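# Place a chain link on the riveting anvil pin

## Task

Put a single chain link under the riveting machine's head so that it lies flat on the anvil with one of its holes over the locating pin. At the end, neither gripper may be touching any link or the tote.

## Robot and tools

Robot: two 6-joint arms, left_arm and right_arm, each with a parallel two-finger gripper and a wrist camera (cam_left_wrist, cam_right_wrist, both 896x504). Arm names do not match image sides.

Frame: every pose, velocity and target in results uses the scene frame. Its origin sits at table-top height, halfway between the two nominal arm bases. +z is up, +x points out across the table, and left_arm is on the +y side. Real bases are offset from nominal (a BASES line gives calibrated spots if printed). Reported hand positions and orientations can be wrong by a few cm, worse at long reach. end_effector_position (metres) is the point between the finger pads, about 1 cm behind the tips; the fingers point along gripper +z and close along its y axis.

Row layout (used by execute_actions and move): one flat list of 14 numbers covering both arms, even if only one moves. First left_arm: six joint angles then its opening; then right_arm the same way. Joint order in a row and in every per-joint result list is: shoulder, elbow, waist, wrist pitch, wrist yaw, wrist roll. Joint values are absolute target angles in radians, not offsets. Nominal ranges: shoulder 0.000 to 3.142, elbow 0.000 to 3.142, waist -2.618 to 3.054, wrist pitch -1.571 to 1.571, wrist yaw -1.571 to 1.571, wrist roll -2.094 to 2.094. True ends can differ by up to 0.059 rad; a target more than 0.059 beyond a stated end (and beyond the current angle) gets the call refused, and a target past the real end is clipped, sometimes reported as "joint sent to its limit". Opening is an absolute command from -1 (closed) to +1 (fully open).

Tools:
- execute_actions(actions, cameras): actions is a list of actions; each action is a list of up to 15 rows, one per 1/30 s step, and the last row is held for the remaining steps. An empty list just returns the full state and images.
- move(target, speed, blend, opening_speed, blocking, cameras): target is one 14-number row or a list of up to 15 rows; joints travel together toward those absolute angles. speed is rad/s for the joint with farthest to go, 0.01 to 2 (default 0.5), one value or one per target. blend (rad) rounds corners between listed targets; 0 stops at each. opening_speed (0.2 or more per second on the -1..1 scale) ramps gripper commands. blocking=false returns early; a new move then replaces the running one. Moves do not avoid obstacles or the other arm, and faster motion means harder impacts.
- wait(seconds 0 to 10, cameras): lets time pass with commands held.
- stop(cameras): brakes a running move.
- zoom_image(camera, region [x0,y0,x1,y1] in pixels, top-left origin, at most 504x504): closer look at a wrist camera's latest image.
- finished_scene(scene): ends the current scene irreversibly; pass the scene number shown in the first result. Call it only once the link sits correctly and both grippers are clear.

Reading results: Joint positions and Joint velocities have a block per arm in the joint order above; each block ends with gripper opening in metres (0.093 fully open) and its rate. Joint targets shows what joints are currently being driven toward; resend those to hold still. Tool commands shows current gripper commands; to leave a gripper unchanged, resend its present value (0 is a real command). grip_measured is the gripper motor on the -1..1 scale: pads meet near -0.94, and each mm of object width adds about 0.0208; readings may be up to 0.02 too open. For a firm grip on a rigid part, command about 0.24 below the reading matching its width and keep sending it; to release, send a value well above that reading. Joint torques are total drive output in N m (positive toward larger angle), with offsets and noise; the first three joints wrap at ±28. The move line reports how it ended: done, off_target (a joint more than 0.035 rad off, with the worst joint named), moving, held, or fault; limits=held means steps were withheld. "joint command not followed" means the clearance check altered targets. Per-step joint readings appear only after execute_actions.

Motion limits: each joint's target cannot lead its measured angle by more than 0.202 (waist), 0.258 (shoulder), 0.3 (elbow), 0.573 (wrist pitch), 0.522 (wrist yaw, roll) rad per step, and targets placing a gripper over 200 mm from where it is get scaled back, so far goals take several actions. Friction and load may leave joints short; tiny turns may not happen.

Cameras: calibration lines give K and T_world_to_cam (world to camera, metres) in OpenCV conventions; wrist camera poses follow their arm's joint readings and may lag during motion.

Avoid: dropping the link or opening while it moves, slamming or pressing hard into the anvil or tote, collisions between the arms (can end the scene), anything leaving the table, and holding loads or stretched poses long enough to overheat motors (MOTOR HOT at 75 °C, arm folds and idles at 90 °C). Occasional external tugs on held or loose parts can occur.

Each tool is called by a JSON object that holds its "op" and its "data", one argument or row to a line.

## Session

{"op": "execute_actions", "data": {
  "actions": []
}}

Scene clock: 0.00 s.
left_arm: end_effector_position=(+0.4511, +0.4177, +0.3579) grip_measured=+1.000 end_effector_quat_wxyz=(+0.519, -0.276, +0.707, +0.393) | right_arm: end_effector_position=(+0.1491, -0.1247, +0.2384) grip_measured=+1.000 end_effector_quat_wxyz=(+0.143, -0.544, +0.727, +0.395)
Joint names: [shoulder, elbow, waist, wrist pitch, wrist yaw, wrist roll]
Joint positions: left_arm=[1.801 1.513 0.062 0.021 -0.961 0.055 0.093] | right_arm=[1.391 1.249 0.264 -1.453 -0.867 -1.02 0.093]
Joint velocities: within noise
Joint torques (N m): no reading
Heat: left arm: 35 °C; right arm: 37 °C.
Joint targets: left_arm=[1.785 1.526 0.062 0.031 -0.962 0.054] | right_arm=[1.390 1.253 0.264 -1.455 -0.860 -1.019]
Tool commands: left_gripper/opening=+1.0 right_gripper/opening=+1.0
camera_calibration:
cam_left_wrist: T_world_to_cam=[[0.781625, -0.5607, -0.273274, -0.0235916], [-0.515772, -0.334608, -0.788681, 0.691607], [0.350774, 0.757399, -0.550731, -0.198832], [0, 0, 0, 1]] pos_world=[0.444896, 0.368784, 0.429507]
cam_right_wrist: T_world_to_cam=[[0.907763, -0.106351, -0.405777, -0.0521676], [-0.245709, -0.918822, -0.308857, 0.0342317], [-0.33999, 0.380072, -0.860205, 0.378756], [0, 0, 0, 1]] pos_world=[0.18454, -0.11805, 0.315212]

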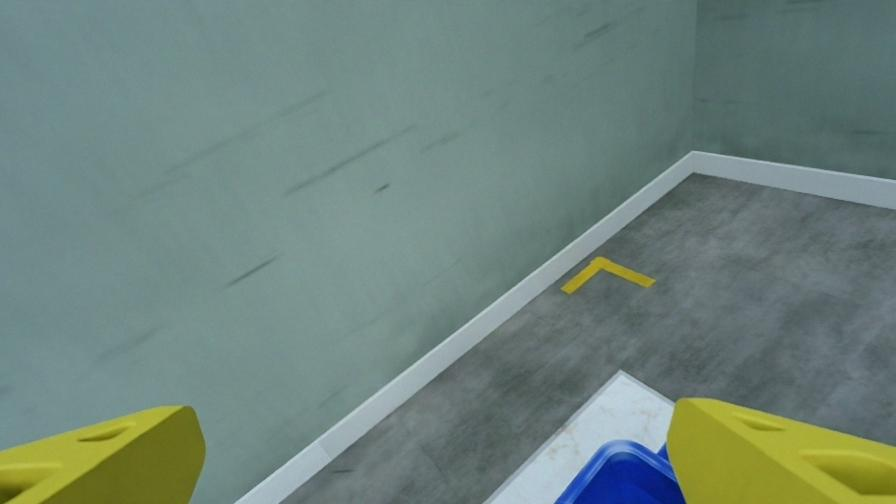

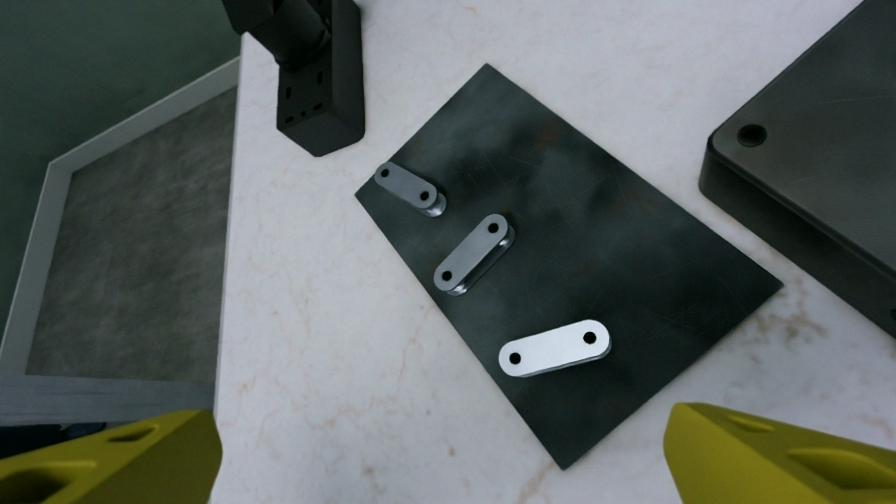

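{"op": "move", "data": {
  "target": [1.785, 1.526, 0.062, 0.031, -0.962, 0.054, 1.0, 0.7, 0.8, 0.5, -0.45, 0.0, 0.0, 1.0],
  "speed": 0.8
}}

Scene clock: 20.20 s.
left_arm: end_effector_position=(+0.4511, +0.4177, +0.3579) grip_measured=+1.000 end_effector_quat_wxyz=(+0.519, -0.276, +0.707, +0.393) | right_arm: end_effector_position=(+0.2206, -0.1693, +0.3156) grip_measured=+1.000 end_effector_quat_wxyz=(+0.562, -0.210, +0.787, +0.146)
Joint positions: left_arm=[1.801 1.513 0.062 0.021 -0.961 0.055 0.093] | right_arm=[0.701 0.816 0.492 -0.447 -0.012 -0.011 0.093]
Joint torques (N m): left_arm=[-12.16 7.65 -0.14 2.12 -0.27 0.04] | right_arm=[-0.2 6.17 0.55 2.27 0.09 0.21]
Joint targets: left_arm=[1.785 1.526 0.062 0.031 -0.962 0.054] | right_arm=[0.700 0.800 0.500 -0.450 0.000 0.000]
move: done
camera_calibration:
cam_left_wrist: T_world_to_cam=[[0.781625, -0.5607, -0.273274, -0.0235916], [-0.515772, -0.334608, -0.788681, 0.691607], [0.350774, 0.757399, -0.550731, -0.198832], [0, 0, 0, 1]]
cam_right_wrist: T_world_to_cam=[[0.482188, -0.875932, 0.0154105, -0.259797], [-0.598919, -0.342432, -0.723903, 0.341129], [0.639367, 0.339828, -0.689729, 0.209805], [0, 0, 0, 1]]

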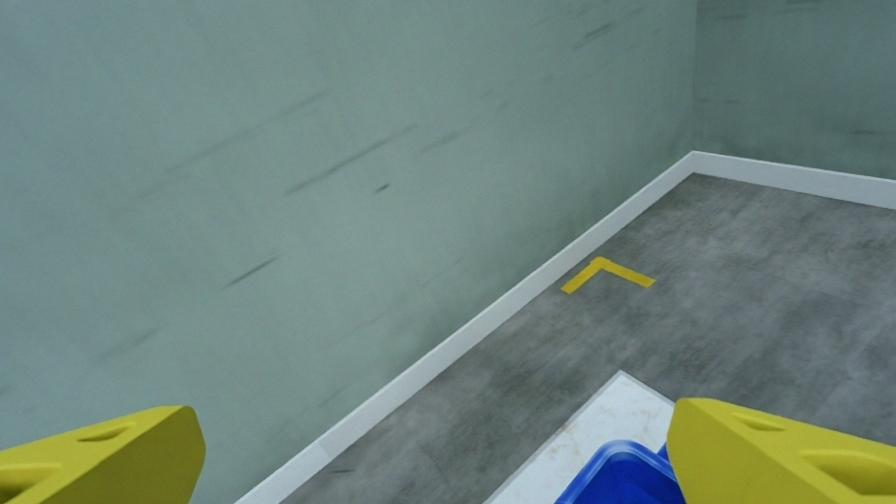

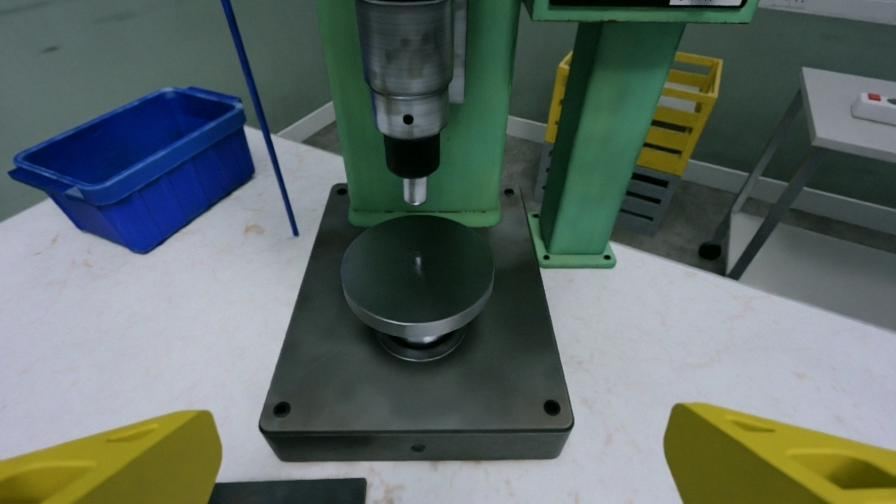

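{"op": "move", "data": {
  "target": [1.785, 1.526, 0.062, 0.031, -0.962, 0.054, 1.0, 1.4496, 0.4501, 1.653, 0.139, 0.851, 0.718, 0.4],
  "speed": 0.8
}}

Scene clock: 102.07 s.
left_arm: end_effector_position=(+0.4511, +0.4177, +0.3579) grip_measured=+1.000 end_effector_quat_wxyz=(+0.519, -0.276, +0.707, +0.393) | right_arm: end_effector_position=(+0.0724, -0.0020, +0.0908) grip_measured=+0.403 end_effector_quat_wxyz=(+0.477, -0.259, +0.825, +0.158)
Joint positions: left_arm=[1.801 1.513 0.062 0.021 -0.961 0.055 0.093] | right_arm=[1.437 0.46 1.647 0.138 0.843 0.707 0.065]
Joint torques (N m): left_arm=[-12.15 7.64 -0.16 2.11 -0.26 0.05] | right_arm=[-3.85 5.12 0.34 1.62 0.51 0.26]
Heat: left arm: 44 °C; right arm: 41 °C.
Joint targets: left_arm=[1.785 1.526 0.062 0.031 -0.962 0.054] | right_arm=[1.450 0.450 1.653 0.139 0.851 0.718]
move: done
camera_calibration:
cam_left_wrist: T_world_to_cam=[[0.781625, -0.5607, -0.273274, -0.0235916], [-0.515772, -0.334608, -0.788681, 0.691607], [0.350774, 0.757399, -0.550731, -0.198832], [0, 0, 0, 1]]
cam_right_wrist: T_world_to_cam=[[0.568321, -0.822807, -0.000978379, -0.0429469], [-0.66778, -0.460547, -0.58478, 0.139024], [0.48071, 0.332996, -0.811192, 0.115129], [0, 0, 0, 1]]

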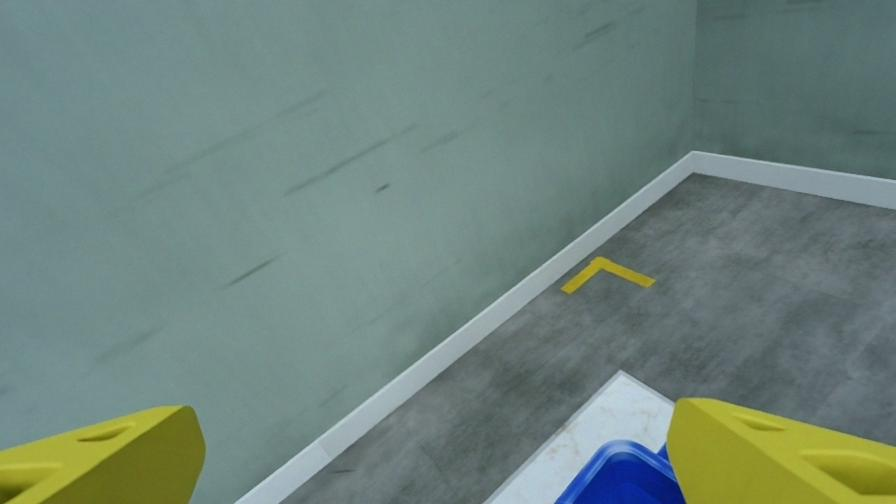

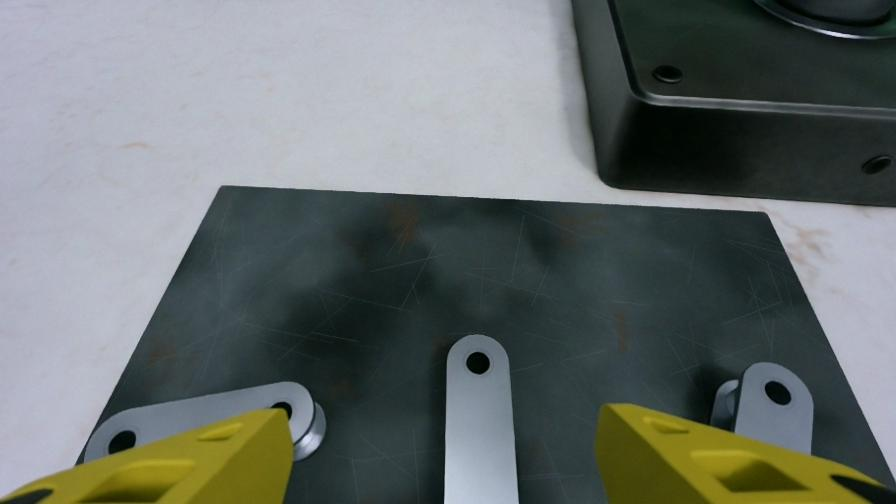

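{"op": "move", "data": {
  "target": [1.785, 1.526, 0.062, 0.031, -0.962, 0.054, 1.0, 1.494, 0.405, 1.617, 0.208, 0.856, 0.722, 0.4],
  "speed": 0.3
}}

Scene clock: 123.10 s.
left_arm: end_effector_position=(+0.4511, +0.4177, +0.3579) grip_measured=+1.000 end_effector_quat_wxyz=(+0.519, -0.276, +0.707, +0.393) | right_arm: end_effector_position=(+0.0804, -0.0115, +0.0748) grip_measured=+0.403 end_effector_quat_wxyz=(+0.479, -0.251, +0.829, +0.144)
Joint positions: left_arm=[1.801 1.513 0.062 0.021 -0.961 0.055 0.093] | right_arm=[1.479 0.416 1.624 0.207 0.849 0.711 0.065]
Joint torques (N m): left_arm=[-12.12 7.66 -0.14 2.12 -0.26 0.05] | right_arm=[-3.64 4.66 -0.92 1.61 0.52 0.19]
Joint targets: left_arm=[1.785 1.526 0.062 0.031 -0.962 0.054] | right_arm=[1.494 0.405 1.617 0.208 0.856 0.722]
move: done
camera_calibration:
cam_left_wrist: T_world_to_cam=[[0.781625, -0.5607, -0.273274, -0.0235916], [-0.515772, -0.334608, -0.788681, 0.691607], [0.350774, 0.757399, -0.550731, -0.198832], [0, 0, 0, 1]]
cam_right_wrist: T_world_to_cam=[[0.544617, -0.838585, 0.0129552, -0.0546559], [-0.678856, -0.449847, -0.580339, 0.131352], [0.492491, 0.307268, -0.814272, 0.100467], [0, 0, 0, 1]]

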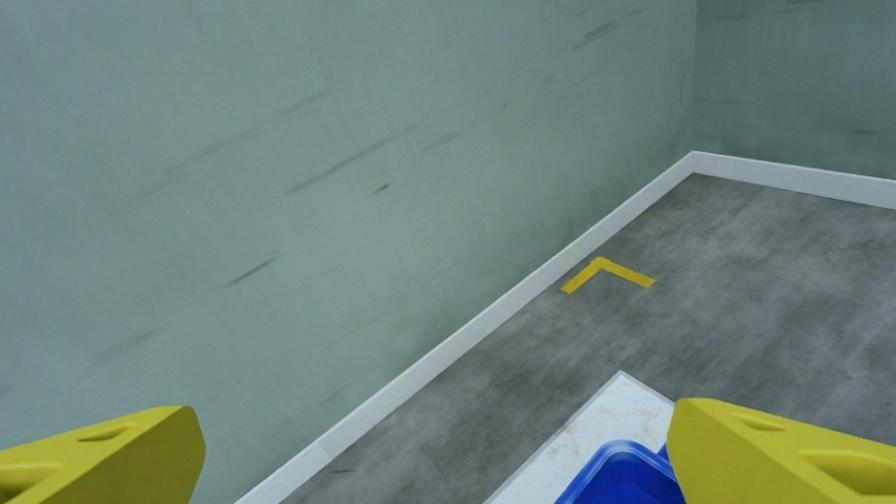

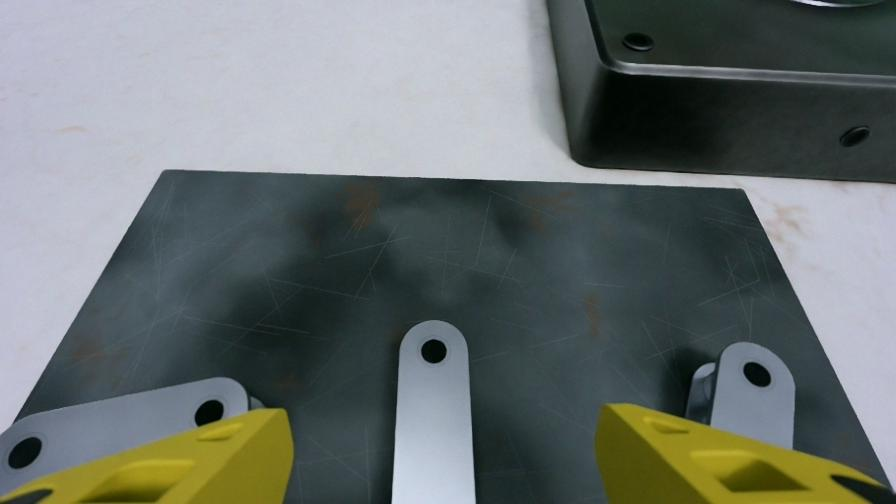

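{"op": "move", "data": {
  "target": [1.785, 1.526, 0.062, 0.031, -0.962, 0.054, 1.0, 1.642, 0.347, 1.617, 0.428, 0.830, 0.684, 0.4],
  "speed": 0.3,
  "cameras": ["cam_right_wrist"]
}}

Scene clock: 137.37 s.
left_arm: end_effector_position=(+0.4511, +0.4177, +0.3579) grip_measured=+1.000 end_effector_quat_wxyz=(+0.519, -0.276, +0.707, +0.393) | right_arm: end_effector_position=(+0.0801, -0.0121, +0.0457) grip_measured=+0.403 end_effector_quat_wxyz=(+0.481, -0.256, +0.826, +0.147)
Joint positions: left_arm=[1.801 1.513 0.062 0.021 -0.961 0.055 0.093] | right_arm=[1.627 0.357 1.624 0.427 0.846 0.694 0.065]
Joint torques (N m): left_arm=[-12.16 7.64 -0.16 2.12 -0.27 0.05] | right_arm=[-4.08 3.86 -0.91 1.59 0.24 -0.02]
Joint targets: left_arm=[1.785 1.526 0.062 0.031 -0.962 0.054] | right_arm=[1.642 0.347 1.617 0.428 0.830 0.684]
move: done
camera_calibration:
cam_right_wrist: T_world_to_cam=[[0.553148, -0.832949, 0.0149215, -0.0553381], [-0.671026, -0.45609, -0.584556, 0.11351], [0.493711, 0.313333, -0.811216, 0.0769163], [0, 0, 0, 1]]
Images, in order: cam_right_wrist.

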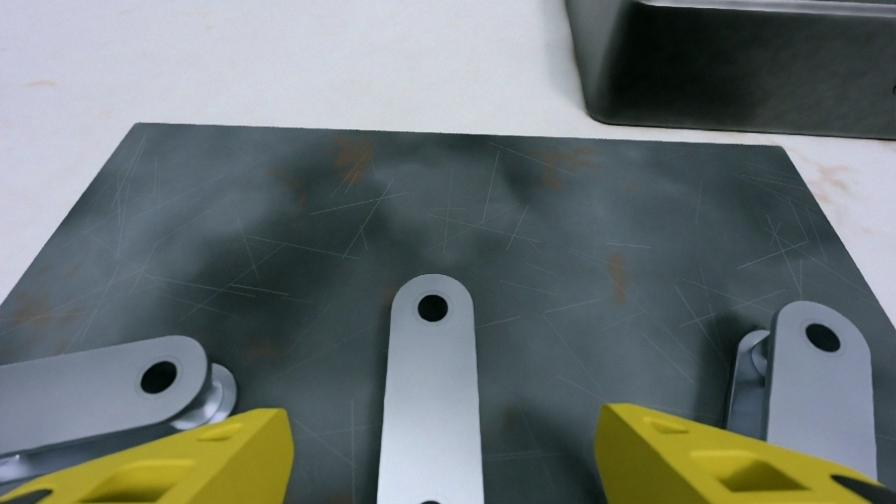

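{"op": "move", "data": {
  "target": [1.785, 1.526, 0.062, 0.031, -0.962, 0.054, 1.0, 1.745, 0.347, 1.638, 0.514, 0.857, 0.722, 0.4],
  "speed": 0.2,
  "cameras": ["cam_right_wrist"]
}}

Scene clock: 162.17 s.
left_arm: end_effector_position=(+0.4511, +0.4177, +0.3579) grip_measured=+1.000 end_effector_quat_wxyz=(+0.519, -0.276, +0.707, +0.393) | right_arm: end_effector_position=(+0.0785, -0.0099, +0.0292) grip_measured=+0.403 end_effector_quat_wxyz=(+0.479, -0.254, +0.828, +0.145)
Joint positions: left_arm=[1.801 1.513 0.062 0.021 -0.961 0.055 0.093] | right_arm=[1.729 0.357 1.631 0.513 0.85 0.711 0.065]
Joint torques (N m): left_arm=[-12.14 7.65 -0.16 2.12 -0.27 0.05] | right_arm=[-4.42 3.29 0.46 1.65 0.53 0.19]
Joint targets: left_arm=[1.785 1.526 0.062 0.031 -0.962 0.054] | right_arm=[1.745 0.347 1.638 0.514 0.857 0.722]
move: done
camera_calibration:
cam_right_wrist: T_world_to_cam=[[0.549404, -0.835415, 0.0153743, -0.0520858], [-0.67567, -0.455023, -0.58002, 0.104019], [0.491553, 0.308277, -0.814457, 0.0637899], [0, 0, 0, 1]]
Images, in order: cam_right_wrist.

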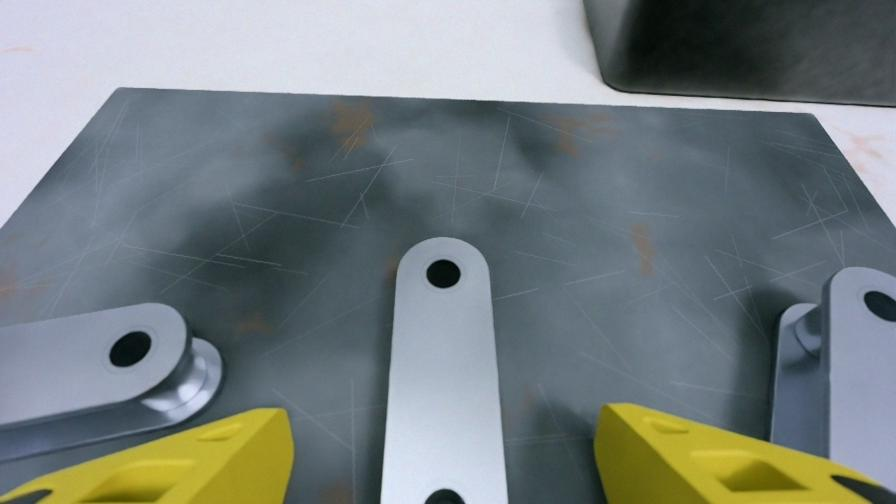

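{"op": "move", "data": {
  "target": [1.785, 1.526, 0.062, 0.031, -0.962, 0.054, 1.0, 1.745, 0.347, 1.638, 0.514, 0.857, 0.722, -0.85],
  "speed": 0.2,
  "opening_speed": 0.35,
  "cameras": ["cam_right_wrist"]
}}

Scene clock: 168.63 s.
left_arm: end_effector_position=(+0.4511, +0.4177, +0.3579) grip_measured=+1.000 end_effector_quat_wxyz=(+0.519, -0.276, +0.707, +0.393) | right_arm: end_effector_position=(+0.0786, -0.0098, +0.0293) grip_measured=-0.589 end_effector_quat_wxyz=(+0.479, -0.254, +0.828, +0.145)
Joint positions: left_arm=[1.801 1.513 0.062 0.021 -0.961 0.055 0.093] | right_arm=[1.729 0.357 1.631 0.514 0.85 0.712 0.017]
Joint torques (N m): left_arm=[-12.16 7.64 -0.16 2.12 -0.27 0.05] | right_arm=[-4.49 3.3 0.46 1.59 0.53 0.19]
Joint targets: left_arm=[1.785 1.526 0.062 0.031 -0.962 0.054] | right_arm=[1.745 0.347 1.638 0.514 0.857 0.722]
move: done
camera_calibration:
cam_right_wrist: T_world_to_cam=[[0.549036, -0.835673, 0.0145199, -0.0519914], [-0.675841, -0.454113, -0.580534, 0.104192], [0.49173, 0.308921, -0.814107, 0.0638347], [0, 0, 0, 1]]
Images, in order: cam_right_wrist.

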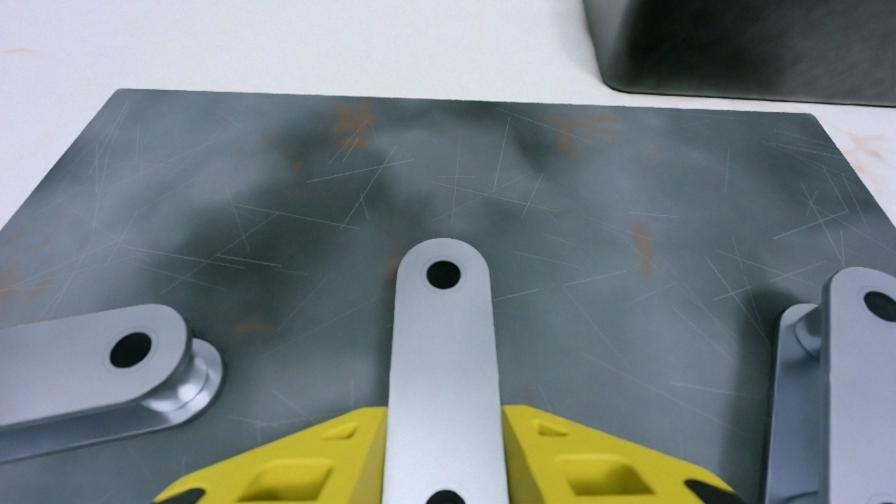

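{"op": "move", "data": {
  "target": [
    [1.785, 1.526, 0.062, 0.031, -0.962, 0.054, 1.0, 1.703, 0.385, 1.638, 0.514, 0.857, 0.722, -0.85],
    [1.785, 1.526, 0.062, 0.031, -0.962, 0.054, 1.0, 1.4165, 0.473, 1.638, 0.143, 0.857, 0.722, -0.85],
    [1.785, 1.526, 0.062, 0.031, -0.962, 0.054, 1.0, 1.188, 0.724, 0.533, 0.005, -0.010, -0.010, -0.85]
  ],
  "speed": [0.15, 0.3, 0.5],
  "blend": [0.0, 0.05, 0.0]
}}

Scene clock: 208.27 s.
left_arm: end_effector_position=(+0.4511, +0.4177, +0.3579) grip_measured=+1.000 end_effector_quat_wxyz=(+0.519, -0.276, +0.707, +0.393) | right_arm: end_effector_position=(+0.2978, -0.1098, +0.1970) grip_measured=-0.594 end_effector_quat_wxyz=(+0.486, -0.233, +0.831, +0.136)
Joint positions: left_arm=[1.801 1.513 0.062 0.021 -0.961 0.055 0.093] | right_arm=[1.209 0.695 0.538 0.001 0.002 0.001 0.017]
Joint torques (N m): left_arm=[-12.14 7.65 -0.16 2.12 -0.27 0.05] | right_arm=[-6.5 10.18 -0.64 2.27 -0.14 0]
Joint targets: left_arm=[1.785 1.526 0.062 0.031 -0.962 0.054] | right_arm=[1.188 0.724 0.533 0.005 -0.010 -0.010]
move: done
camera_calibration:
cam_left_wrist: T_world_to_cam=[[0.781625, -0.5607, -0.273274, -0.0235916], [-0.515772, -0.334608, -0.788681, 0.691607], [0.350774, 0.757399, -0.550731, -0.198832], [0, 0, 0, 1]]
cam_right_wrist: T_world_to_cam=[[0.508626, -0.860909, 0.011591, -0.248495], [-0.692121, -0.416839, -0.589249, 0.314954], [0.512121, 0.291685, -0.807869, 0.114268], [0, 0, 0, 1]]

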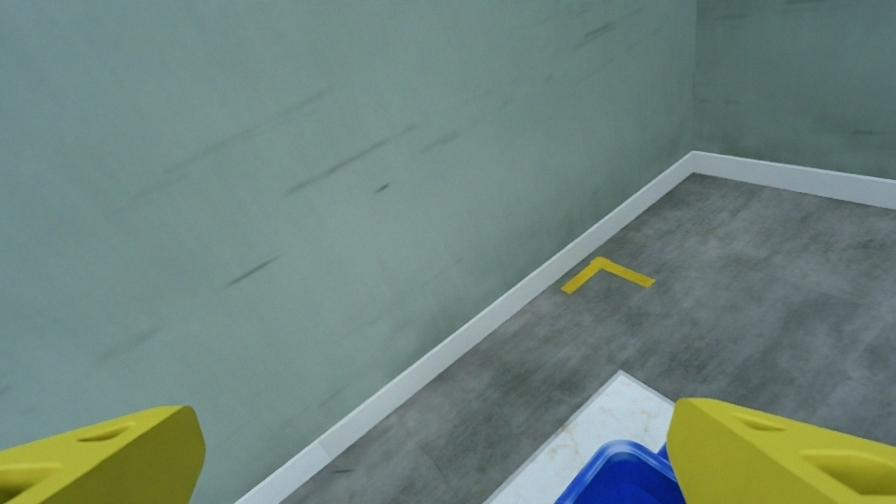

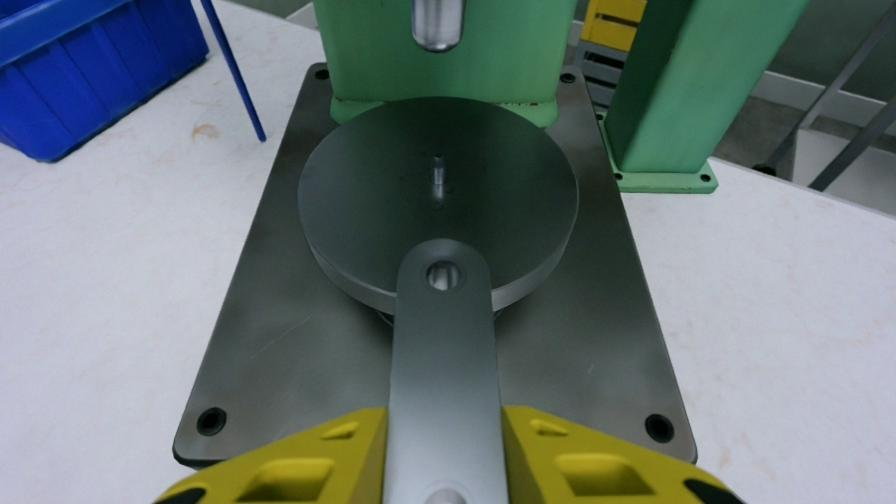

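{"op": "move", "data": {
  "target": [
    [1.0, 0.9, 0.062, -0.1, -0.961, 0.054, 1.0, 1.188, 0.724, 0.533, 0.005, -0.010, -0.010, -0.85],
    [1.0, 0.9, -0.155, -0.1, 0.854, 0.16, 1.0, 1.188, 0.724, 0.533, 0.005, -0.010, -0.010, -0.85],
    [1.608, 0.500, -0.155, 0.895, 0.858, 0.16, 1.0, 1.188, 0.724, 0.533, 0.005, -0.010, -0.010, -0.85]
  ],
  "speed": [0.7, 0.9, 0.6],
  "blend": [0.0, 0.1, 0.0]
}}

Scene clock: 235.17 s.
left_arm: end_effector_position=(+0.3086, +0.0716, +0.1889) grip_measured=+1.000 end_effector_quat_wxyz=(+0.563, +0.364, +0.666, -0.328) | right_arm: end_effector_position=(+0.2977, -0.1097, +0.1969) grip_measured=-0.594 end_effector_quat_wxyz=(+0.486, -0.233, +0.831, +0.136)
Joint positions: left_arm=[1.603 0.505 -0.149 0.868 0.846 0.145 0.093] | right_arm=[1.209 0.695 0.538 0.001 0.001 0 0.017]
Joint torques (N m): left_arm=[-6.16 4.55 -0.61 2.34 0.13 0.23] | right_arm=[-6.53 10.15 -0.66 2.26 -0.16 -0.03]
Joint targets: left_arm=[1.608 0.500 -0.155 0.895 0.858 0.160] | right_arm=[1.188 0.724 0.533 0.005 -0.010 -0.010]
move: done
camera_calibration:
cam_left_wrist: T_world_to_cam=[[-0.868066, -0.495901, 0.0232982, 0.295969], [-0.294762, 0.477077, -0.827957, 0.250067], [0.39947, -0.725589, -0.560307, 0.113232], [0, 0, 0, 1]]
cam_right_wrist: T_world_to_cam=[[0.509522, -0.860375, 0.0118874, -0.248633], [-0.69179, -0.417822, -0.588941, 0.314603], [0.511677, 0.291855, -0.808089, 0.114426], [0, 0, 0, 1]]

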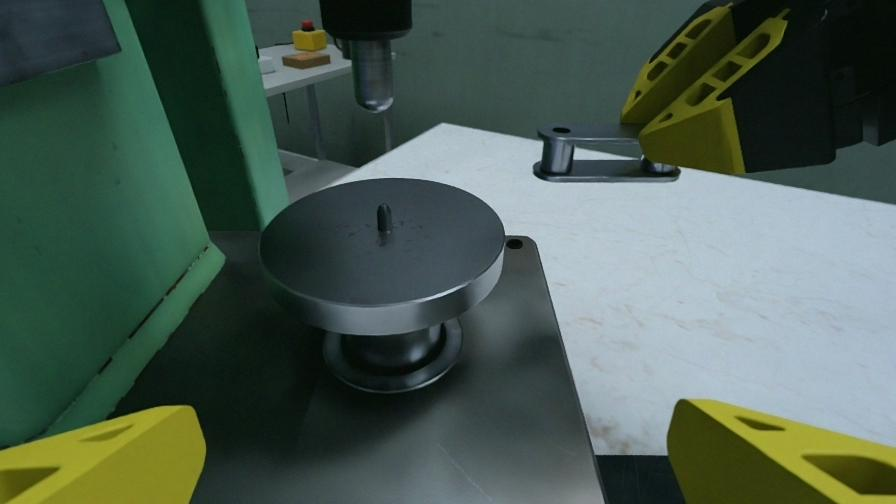

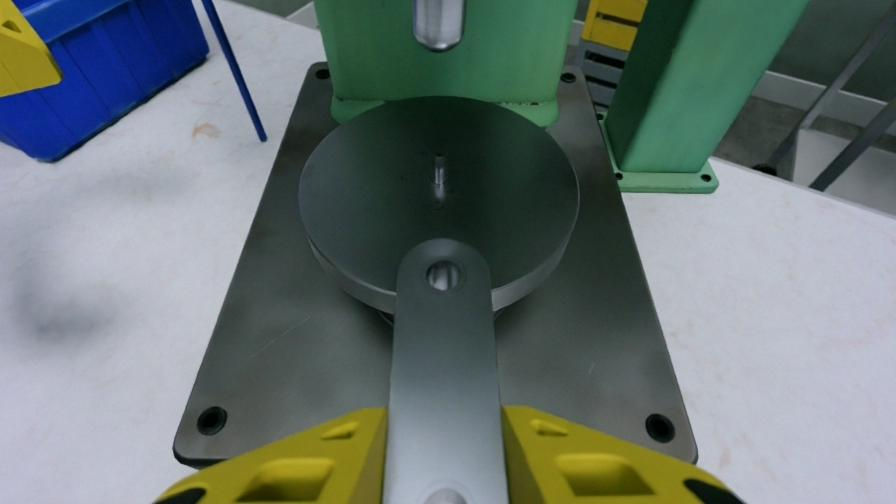

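{"op": "zoom_image", "data": {
  "camera": "cam_left_wrist",
  "region": [340, 100, 700, 302]
}}

{"op": "zoom_image", "data": {
  "camera": "cam_right_wrist",
  "region": [380, 140, 500, 300]
}}

Scaled by 1.400 from the camera's 896x504 image, which has a finer 1280x720 frame.

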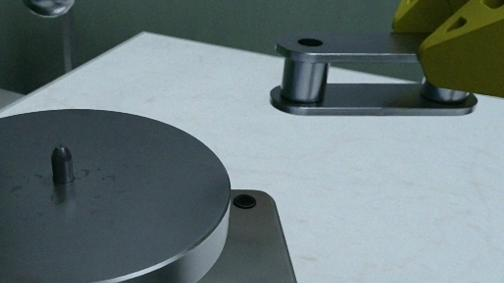

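Scaled by 3.150 from the camera's 896x504 image, which has a finer 1280x720 frame.

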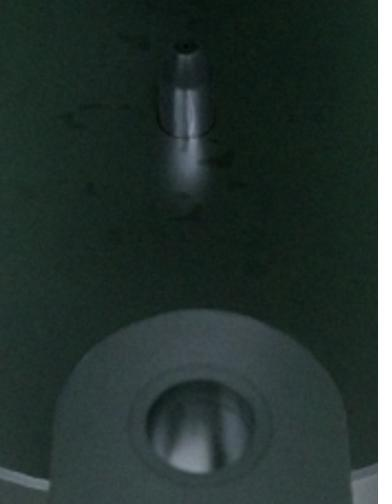

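{"op": "zoom_image", "data": {
  "camera": "cam_left_wrist",
  "region": [525, 105, 695, 200]
}}

Scaled by 2.965 from the camera's 896x504 image, which has a finer 1280x720 frame.

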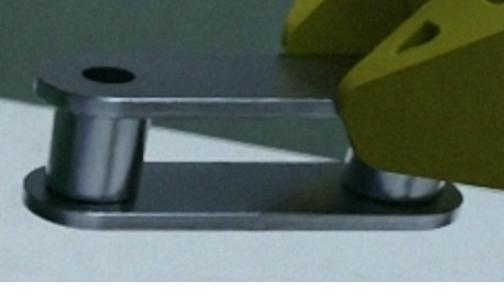

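{"op": "move", "data": {
  "target": [1.608, 0.500, -0.155, 0.895, 0.858, 0.16, 1.0, 1.5164, 0.906, 0.548, 0.136, -0.010, -0.010, -0.85],
  "speed": 0.25
}}

{"op": "zoom_image", "data": {
  "camera": "cam_left_wrist",
  "region": [340, 90, 540, 250]
}}

{"op": "zoom_image", "data": {
  "camera": "cam_right_wrist",
  "region": [380, 120, 520, 300]
}}

Scene clock: 279.00 s.
left_arm: end_effector_position=(+0.3086, +0.0716, +0.1890) grip_measured=+1.000 end_effector_quat_wxyz=(+0.563, +0.364, +0.665, -0.328) | right_arm: end_effector_position=(+0.3539, -0.0751, +0.1855) grip_measured=-0.594 end_effector_quat_wxyz=(+0.485, -0.234, +0.831, +0.136)
Joint positions: left_arm=[1.603 0.505 -0.149 0.868 0.846 0.145 0.093] | right_arm=[1.503 0.874 0.538 0.115 0.001 0 0.017]
Joint torques (N m): left_arm=[-6.15 4.57 -0.59 2.35 0.14 0.22] | right_arm=[-6.12 10.24 0.7 2.44 -0.15 -0.03]
Heat: left arm: 42 °C; right arm: 47 °C.
Joint targets: left_arm=[1.608 0.500 -0.155 0.895 0.858 0.160] | right_arm=[1.516 0.906 0.548 0.136 -0.010 -0.010]
move: done
camera_calibration:
cam_left_wrist: T_world_to_cam=[[-0.868267, -0.495574, 0.0227642, 0.296067], [-0.293974, 0.477009, -0.828276, 0.250025], [0.399613, -0.725858, -0.559857, 0.113186], [0, 0, 0, 1]]
cam_right_wrist: T_world_to_cam=[[0.510153, -0.860004, 0.0117203, -0.247547], [-0.692315, -0.41869, -0.587706, 0.361091], [0.510337, 0.291706, -0.80899, 0.0669488], [0, 0, 0, 1]]

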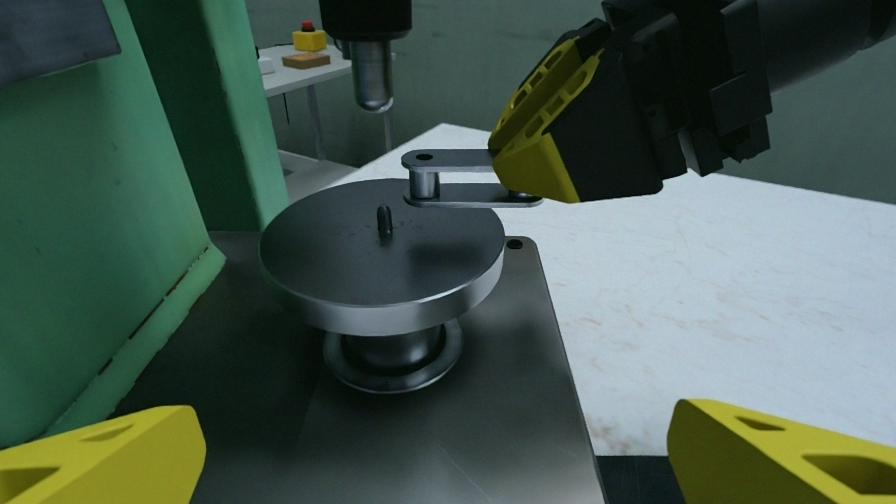

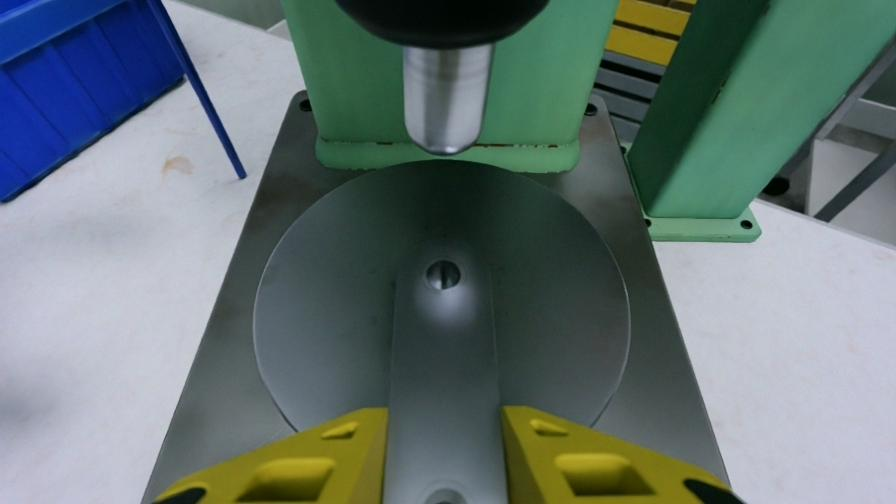

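Scaled by 2.520 from the camera's 896x504 image, which has a finer 1280x720 frame.

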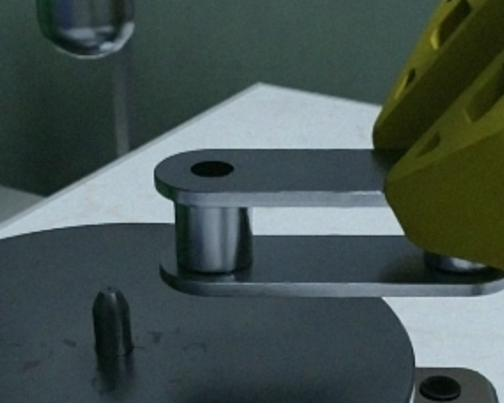

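Scaled by 2.800 from the camera's 896x504 image, which has a finer 1280x720 frame.

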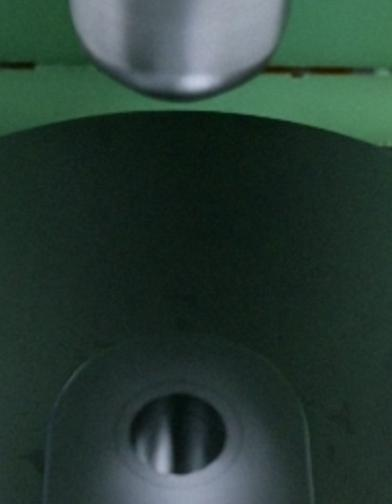

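{"op": "zoom_image", "data": {
  "camera": "cam_right_wrist",
  "region": [240, 270, 320, 370]
}}

{"op": "zoom_image", "data": {
  "camera": "cam_right_wrist",
  "region": [560, 270, 640, 370]
}}

{"op": "zoom_image", "data": {
  "camera": "cam_right_wrist",
  "region": [390, 40, 510, 160]
}}

Scaled by 5.040 from the camera's 896x504 image, which has a finer 1280x720 frame.

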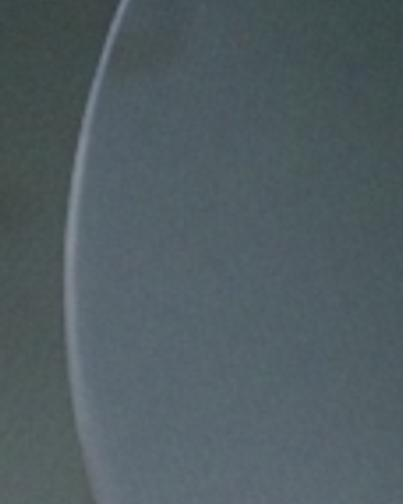

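Scaled by 5.040 from the camera's 896x504 image, which has a finer 1280x720 frame.

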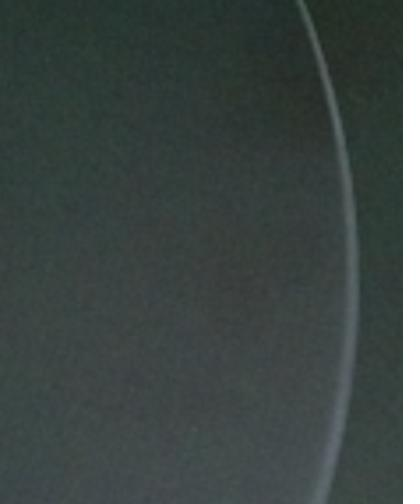

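Scaled by 4.200 from the camera's 896x504 image, which has a finer 1280x720 frame.

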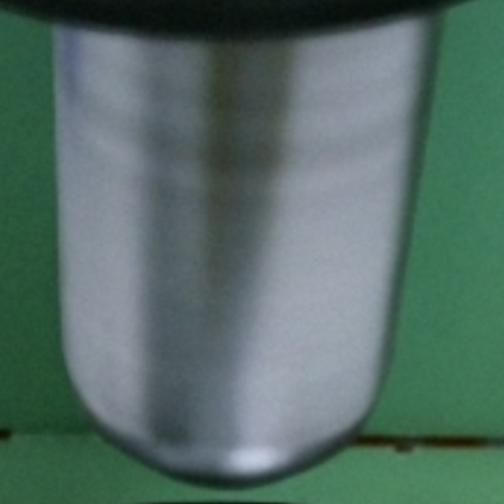

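{"op": "move", "data": {
  "target": [1.608, 0.500, -0.155, 0.895, 0.858, 0.16, 1.0, 1.579, 0.964, 0.548, 0.146, -0.010, -0.010, -0.85],
  "speed": 0.15
}}

{"op": "zoom_image", "data": {
  "camera": "cam_left_wrist",
  "region": [340, 90, 540, 250]
}}

{"op": "zoom_image", "data": {
  "camera": "cam_right_wrist",
  "region": [380, 60, 520, 300]
}}

Scene clock: 320.10 s.
left_arm: end_effector_position=(+0.3086, +0.0716, +0.1891) grip_measured=+1.000 end_effector_quat_wxyz=(+0.563, +0.364, +0.665, -0.328) | right_arm: end_effector_position=(+0.3683, -0.0663, +0.1877) grip_measured=-0.594 end_effector_quat_wxyz=(+0.489, -0.233, +0.829, +0.137)
Joint positions: left_arm=[1.603 0.505 -0.149 0.869 0.846 0.145 0.093] | right_arm=[1.563 0.933 0.538 0.126 0.001 0 0.017]
Joint torques (N m): left_arm=[-6.19 4.59 -0.59 2.35 0.13 0.23] | right_arm=[-6.56 10.17 0.68 2.42 -0.15 -0.03]
Joint targets: left_arm=[1.608 0.500 -0.155 0.895 0.858 0.160] | right_arm=[1.579 0.964 0.548 0.146 -0.010 -0.010]
move: done
camera_calibration:
cam_left_wrist: T_world_to_cam=[[-0.868276, -0.495572, 0.0224696, 0.296136], [-0.293663, 0.476956, -0.828418, 0.250022], [0.399824, -0.725894, -0.55966, 0.113116], [0, 0, 0, 1]]
cam_right_wrist: T_world_to_cam=[[0.510062, -0.860059, 0.011601, -0.247303], [-0.687695, -0.415867, -0.595089, 0.375945], [0.516636, 0.295554, -0.803576, 0.0557895], [0, 0, 0, 1]]

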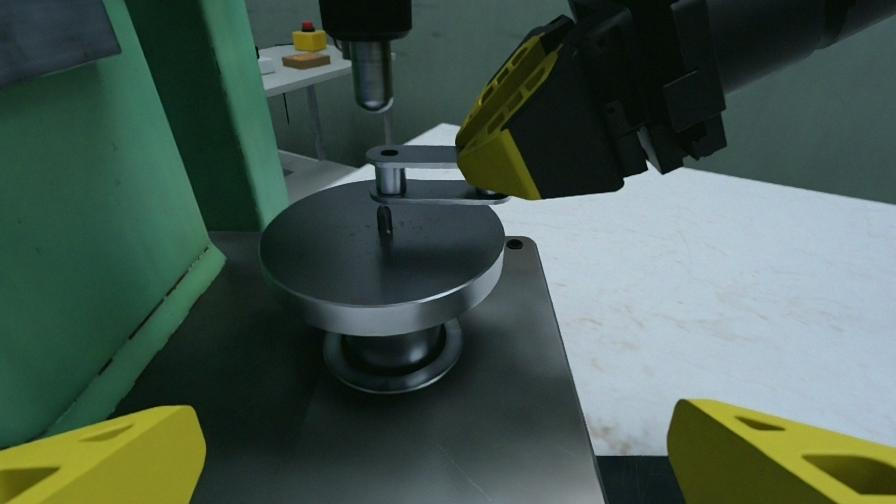

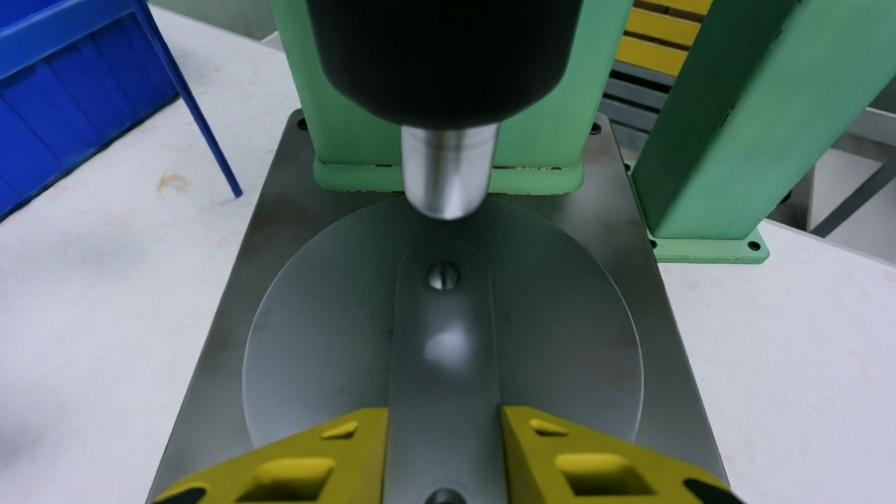

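Scaled by 2.520 from the camera's 896x504 image, which has a finer 1280x720 frame.

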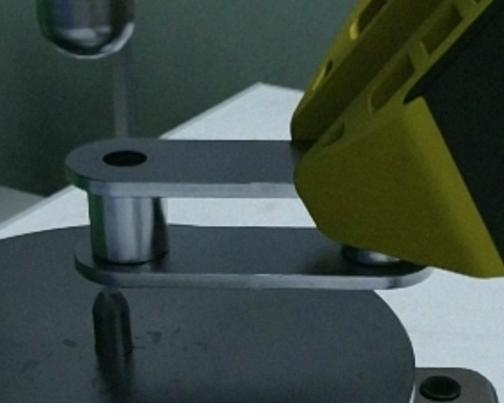

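Scaled by 2.100 from the camera's 896x504 image, which has a finer 1280x720 frame.

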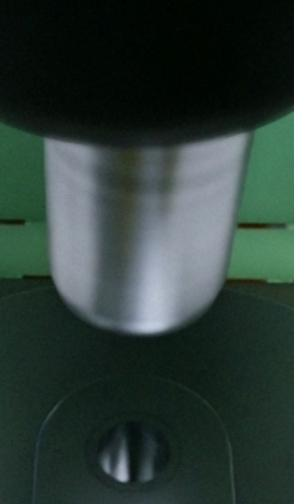

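{"op": "zoom_image", "data": {
  "camera": "cam_right_wrist",
  "region": [225, 320, 305, 420]
}}

{"op": "zoom_image", "data": {
  "camera": "cam_right_wrist",
  "region": [580, 320, 660, 420]
}}

{"op": "zoom_image", "data": {
  "camera": "cam_right_wrist",
  "region": [390, 120, 510, 300]
}}

Scaled by 5.040 from the camera's 896x504 image, which has a finer 1280x720 frame.

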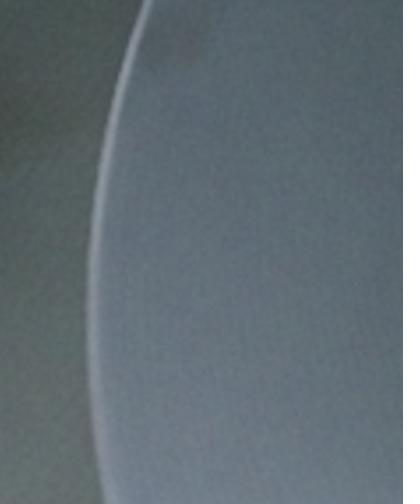

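Scaled by 5.040 from the camera's 896x504 image, which has a finer 1280x720 frame.

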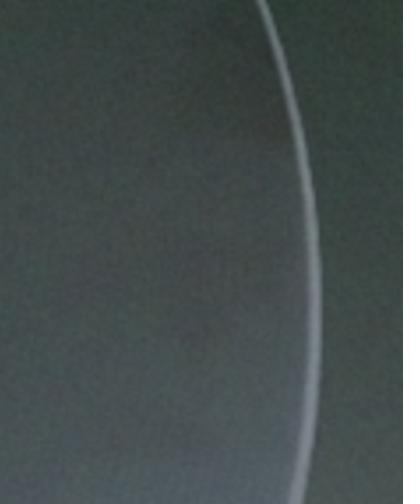

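Scaled by 2.800 from the camera's 896x504 image, which has a finer 1280x720 frame.

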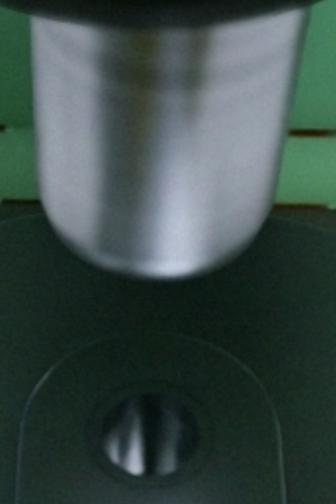

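{"op": "move", "data": {
  "target": [1.608, 0.500, -0.155, 0.895, 0.858, 0.16, 1.0, 1.6035, 0.984, 0.548, 0.1475, -0.010, -0.010, -0.85],
  "speed": 0.1
}}

{"op": "zoom_image", "data": {
  "camera": "cam_left_wrist",
  "region": [340, 130, 500, 250]
}}

{"op": "zoom_image", "data": {
  "camera": "cam_right_wrist",
  "region": [390, 120, 510, 300]
}}

Scene clock: 349.47 s.
left_arm: end_effector_position=(+0.3086, +0.0716, +0.1891) grip_measured=+1.000 end_effector_quat_wxyz=(+0.563, +0.364, +0.665, -0.328) | right_arm: end_effector_position=(+0.3731, -0.0634, +0.1863) grip_measured=-0.594 end_effector_quat_wxyz=(+0.488, -0.233, +0.830, +0.137)
Joint positions: left_arm=[1.603 0.505 -0.149 0.869 0.846 0.145 0.093] | right_arm=[1.587 0.953 0.538 0.127 0.001 0 0.017]
Joint torques (N m): left_arm=[-6.13 4.59 -0.61 2.34 0.13 0.22] | right_arm=[-6.74 10.17 0.69 2.44 -0.15 -0.03]
Joint targets: left_arm=[1.608 0.500 -0.155 0.895 0.858 0.160] | right_arm=[1.603 0.984 0.548 0.147 -0.010 -0.010]
move: done
camera_calibration:
cam_left_wrist: T_world_to_cam=[[-0.868276, -0.495572, 0.0224696, 0.296136], [-0.293663, 0.476956, -0.828418, 0.250022], [0.399824, -0.725894, -0.55966, 0.113116], [0, 0, 0, 1]]
cam_right_wrist: T_world_to_cam=[[0.510085, -0.860046, 0.0116309, -0.247226], [-0.688855, -0.416576, -0.593248, 0.379662], [0.515065, 0.294594, -0.804936, 0.0521054], [0, 0, 0, 1]]

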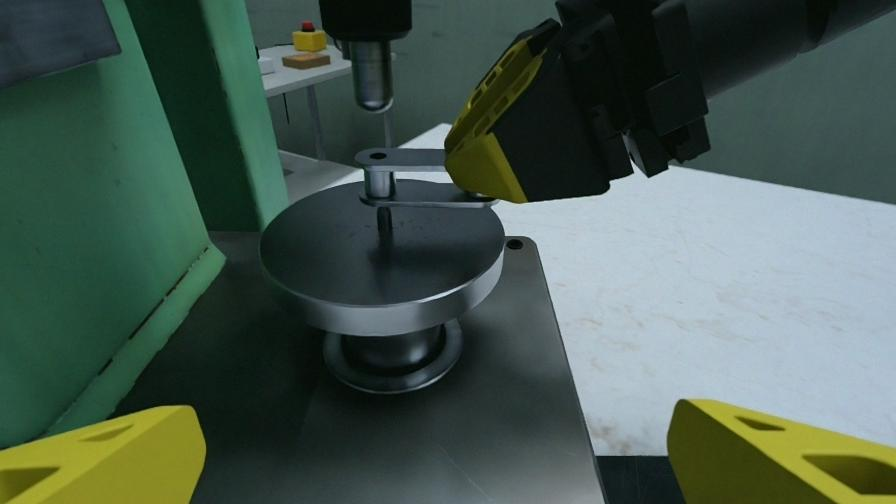

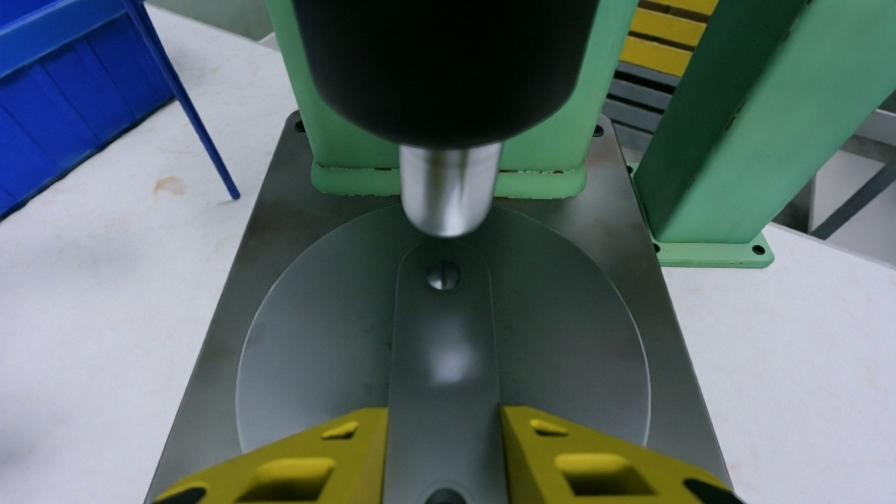

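Scaled by 3.150 from the camera's 896x504 image, which has a finer 1280x720 frame.

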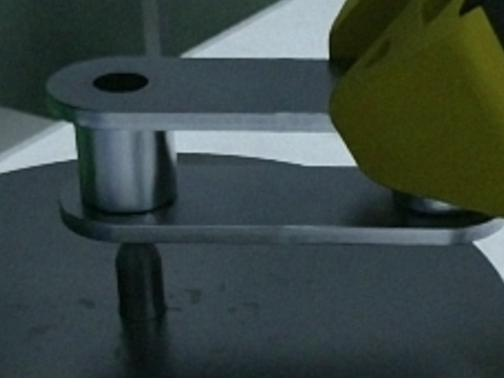

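Scaled by 2.800 from the camera's 896x504 image, which has a finer 1280x720 frame.

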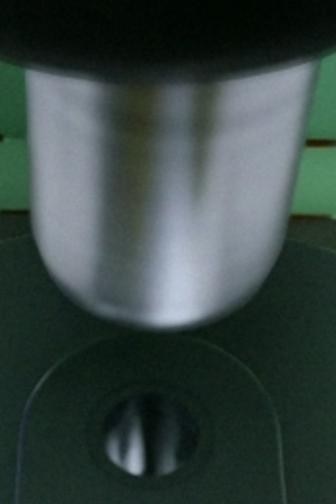

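{"op": "zoom_image", "data": {
  "camera": "cam_left_wrist",
  "region": [350, 165, 420, 245]
}}

{"op": "zoom_image", "data": {
  "camera": "cam_left_wrist",
  "region": [345, 135, 415, 215]
}}

Scaled by 6.300 from the camera's 896x504 image, which has a finer 1280x720 frame.

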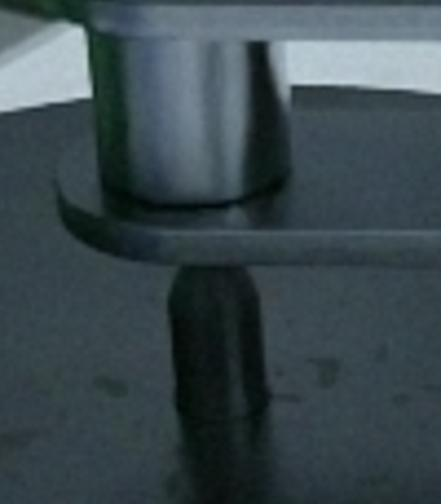

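Scaled by 6.300 from the camera's 896x504 image, which has a finer 1280x720 frame.

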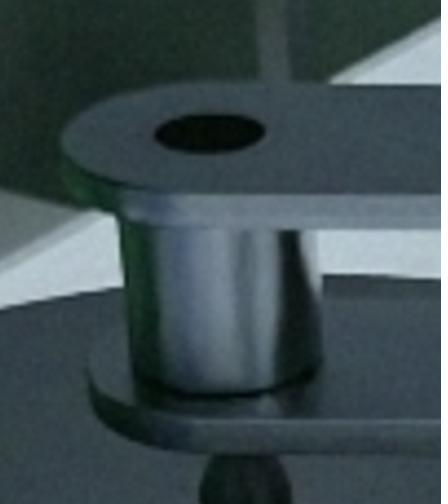

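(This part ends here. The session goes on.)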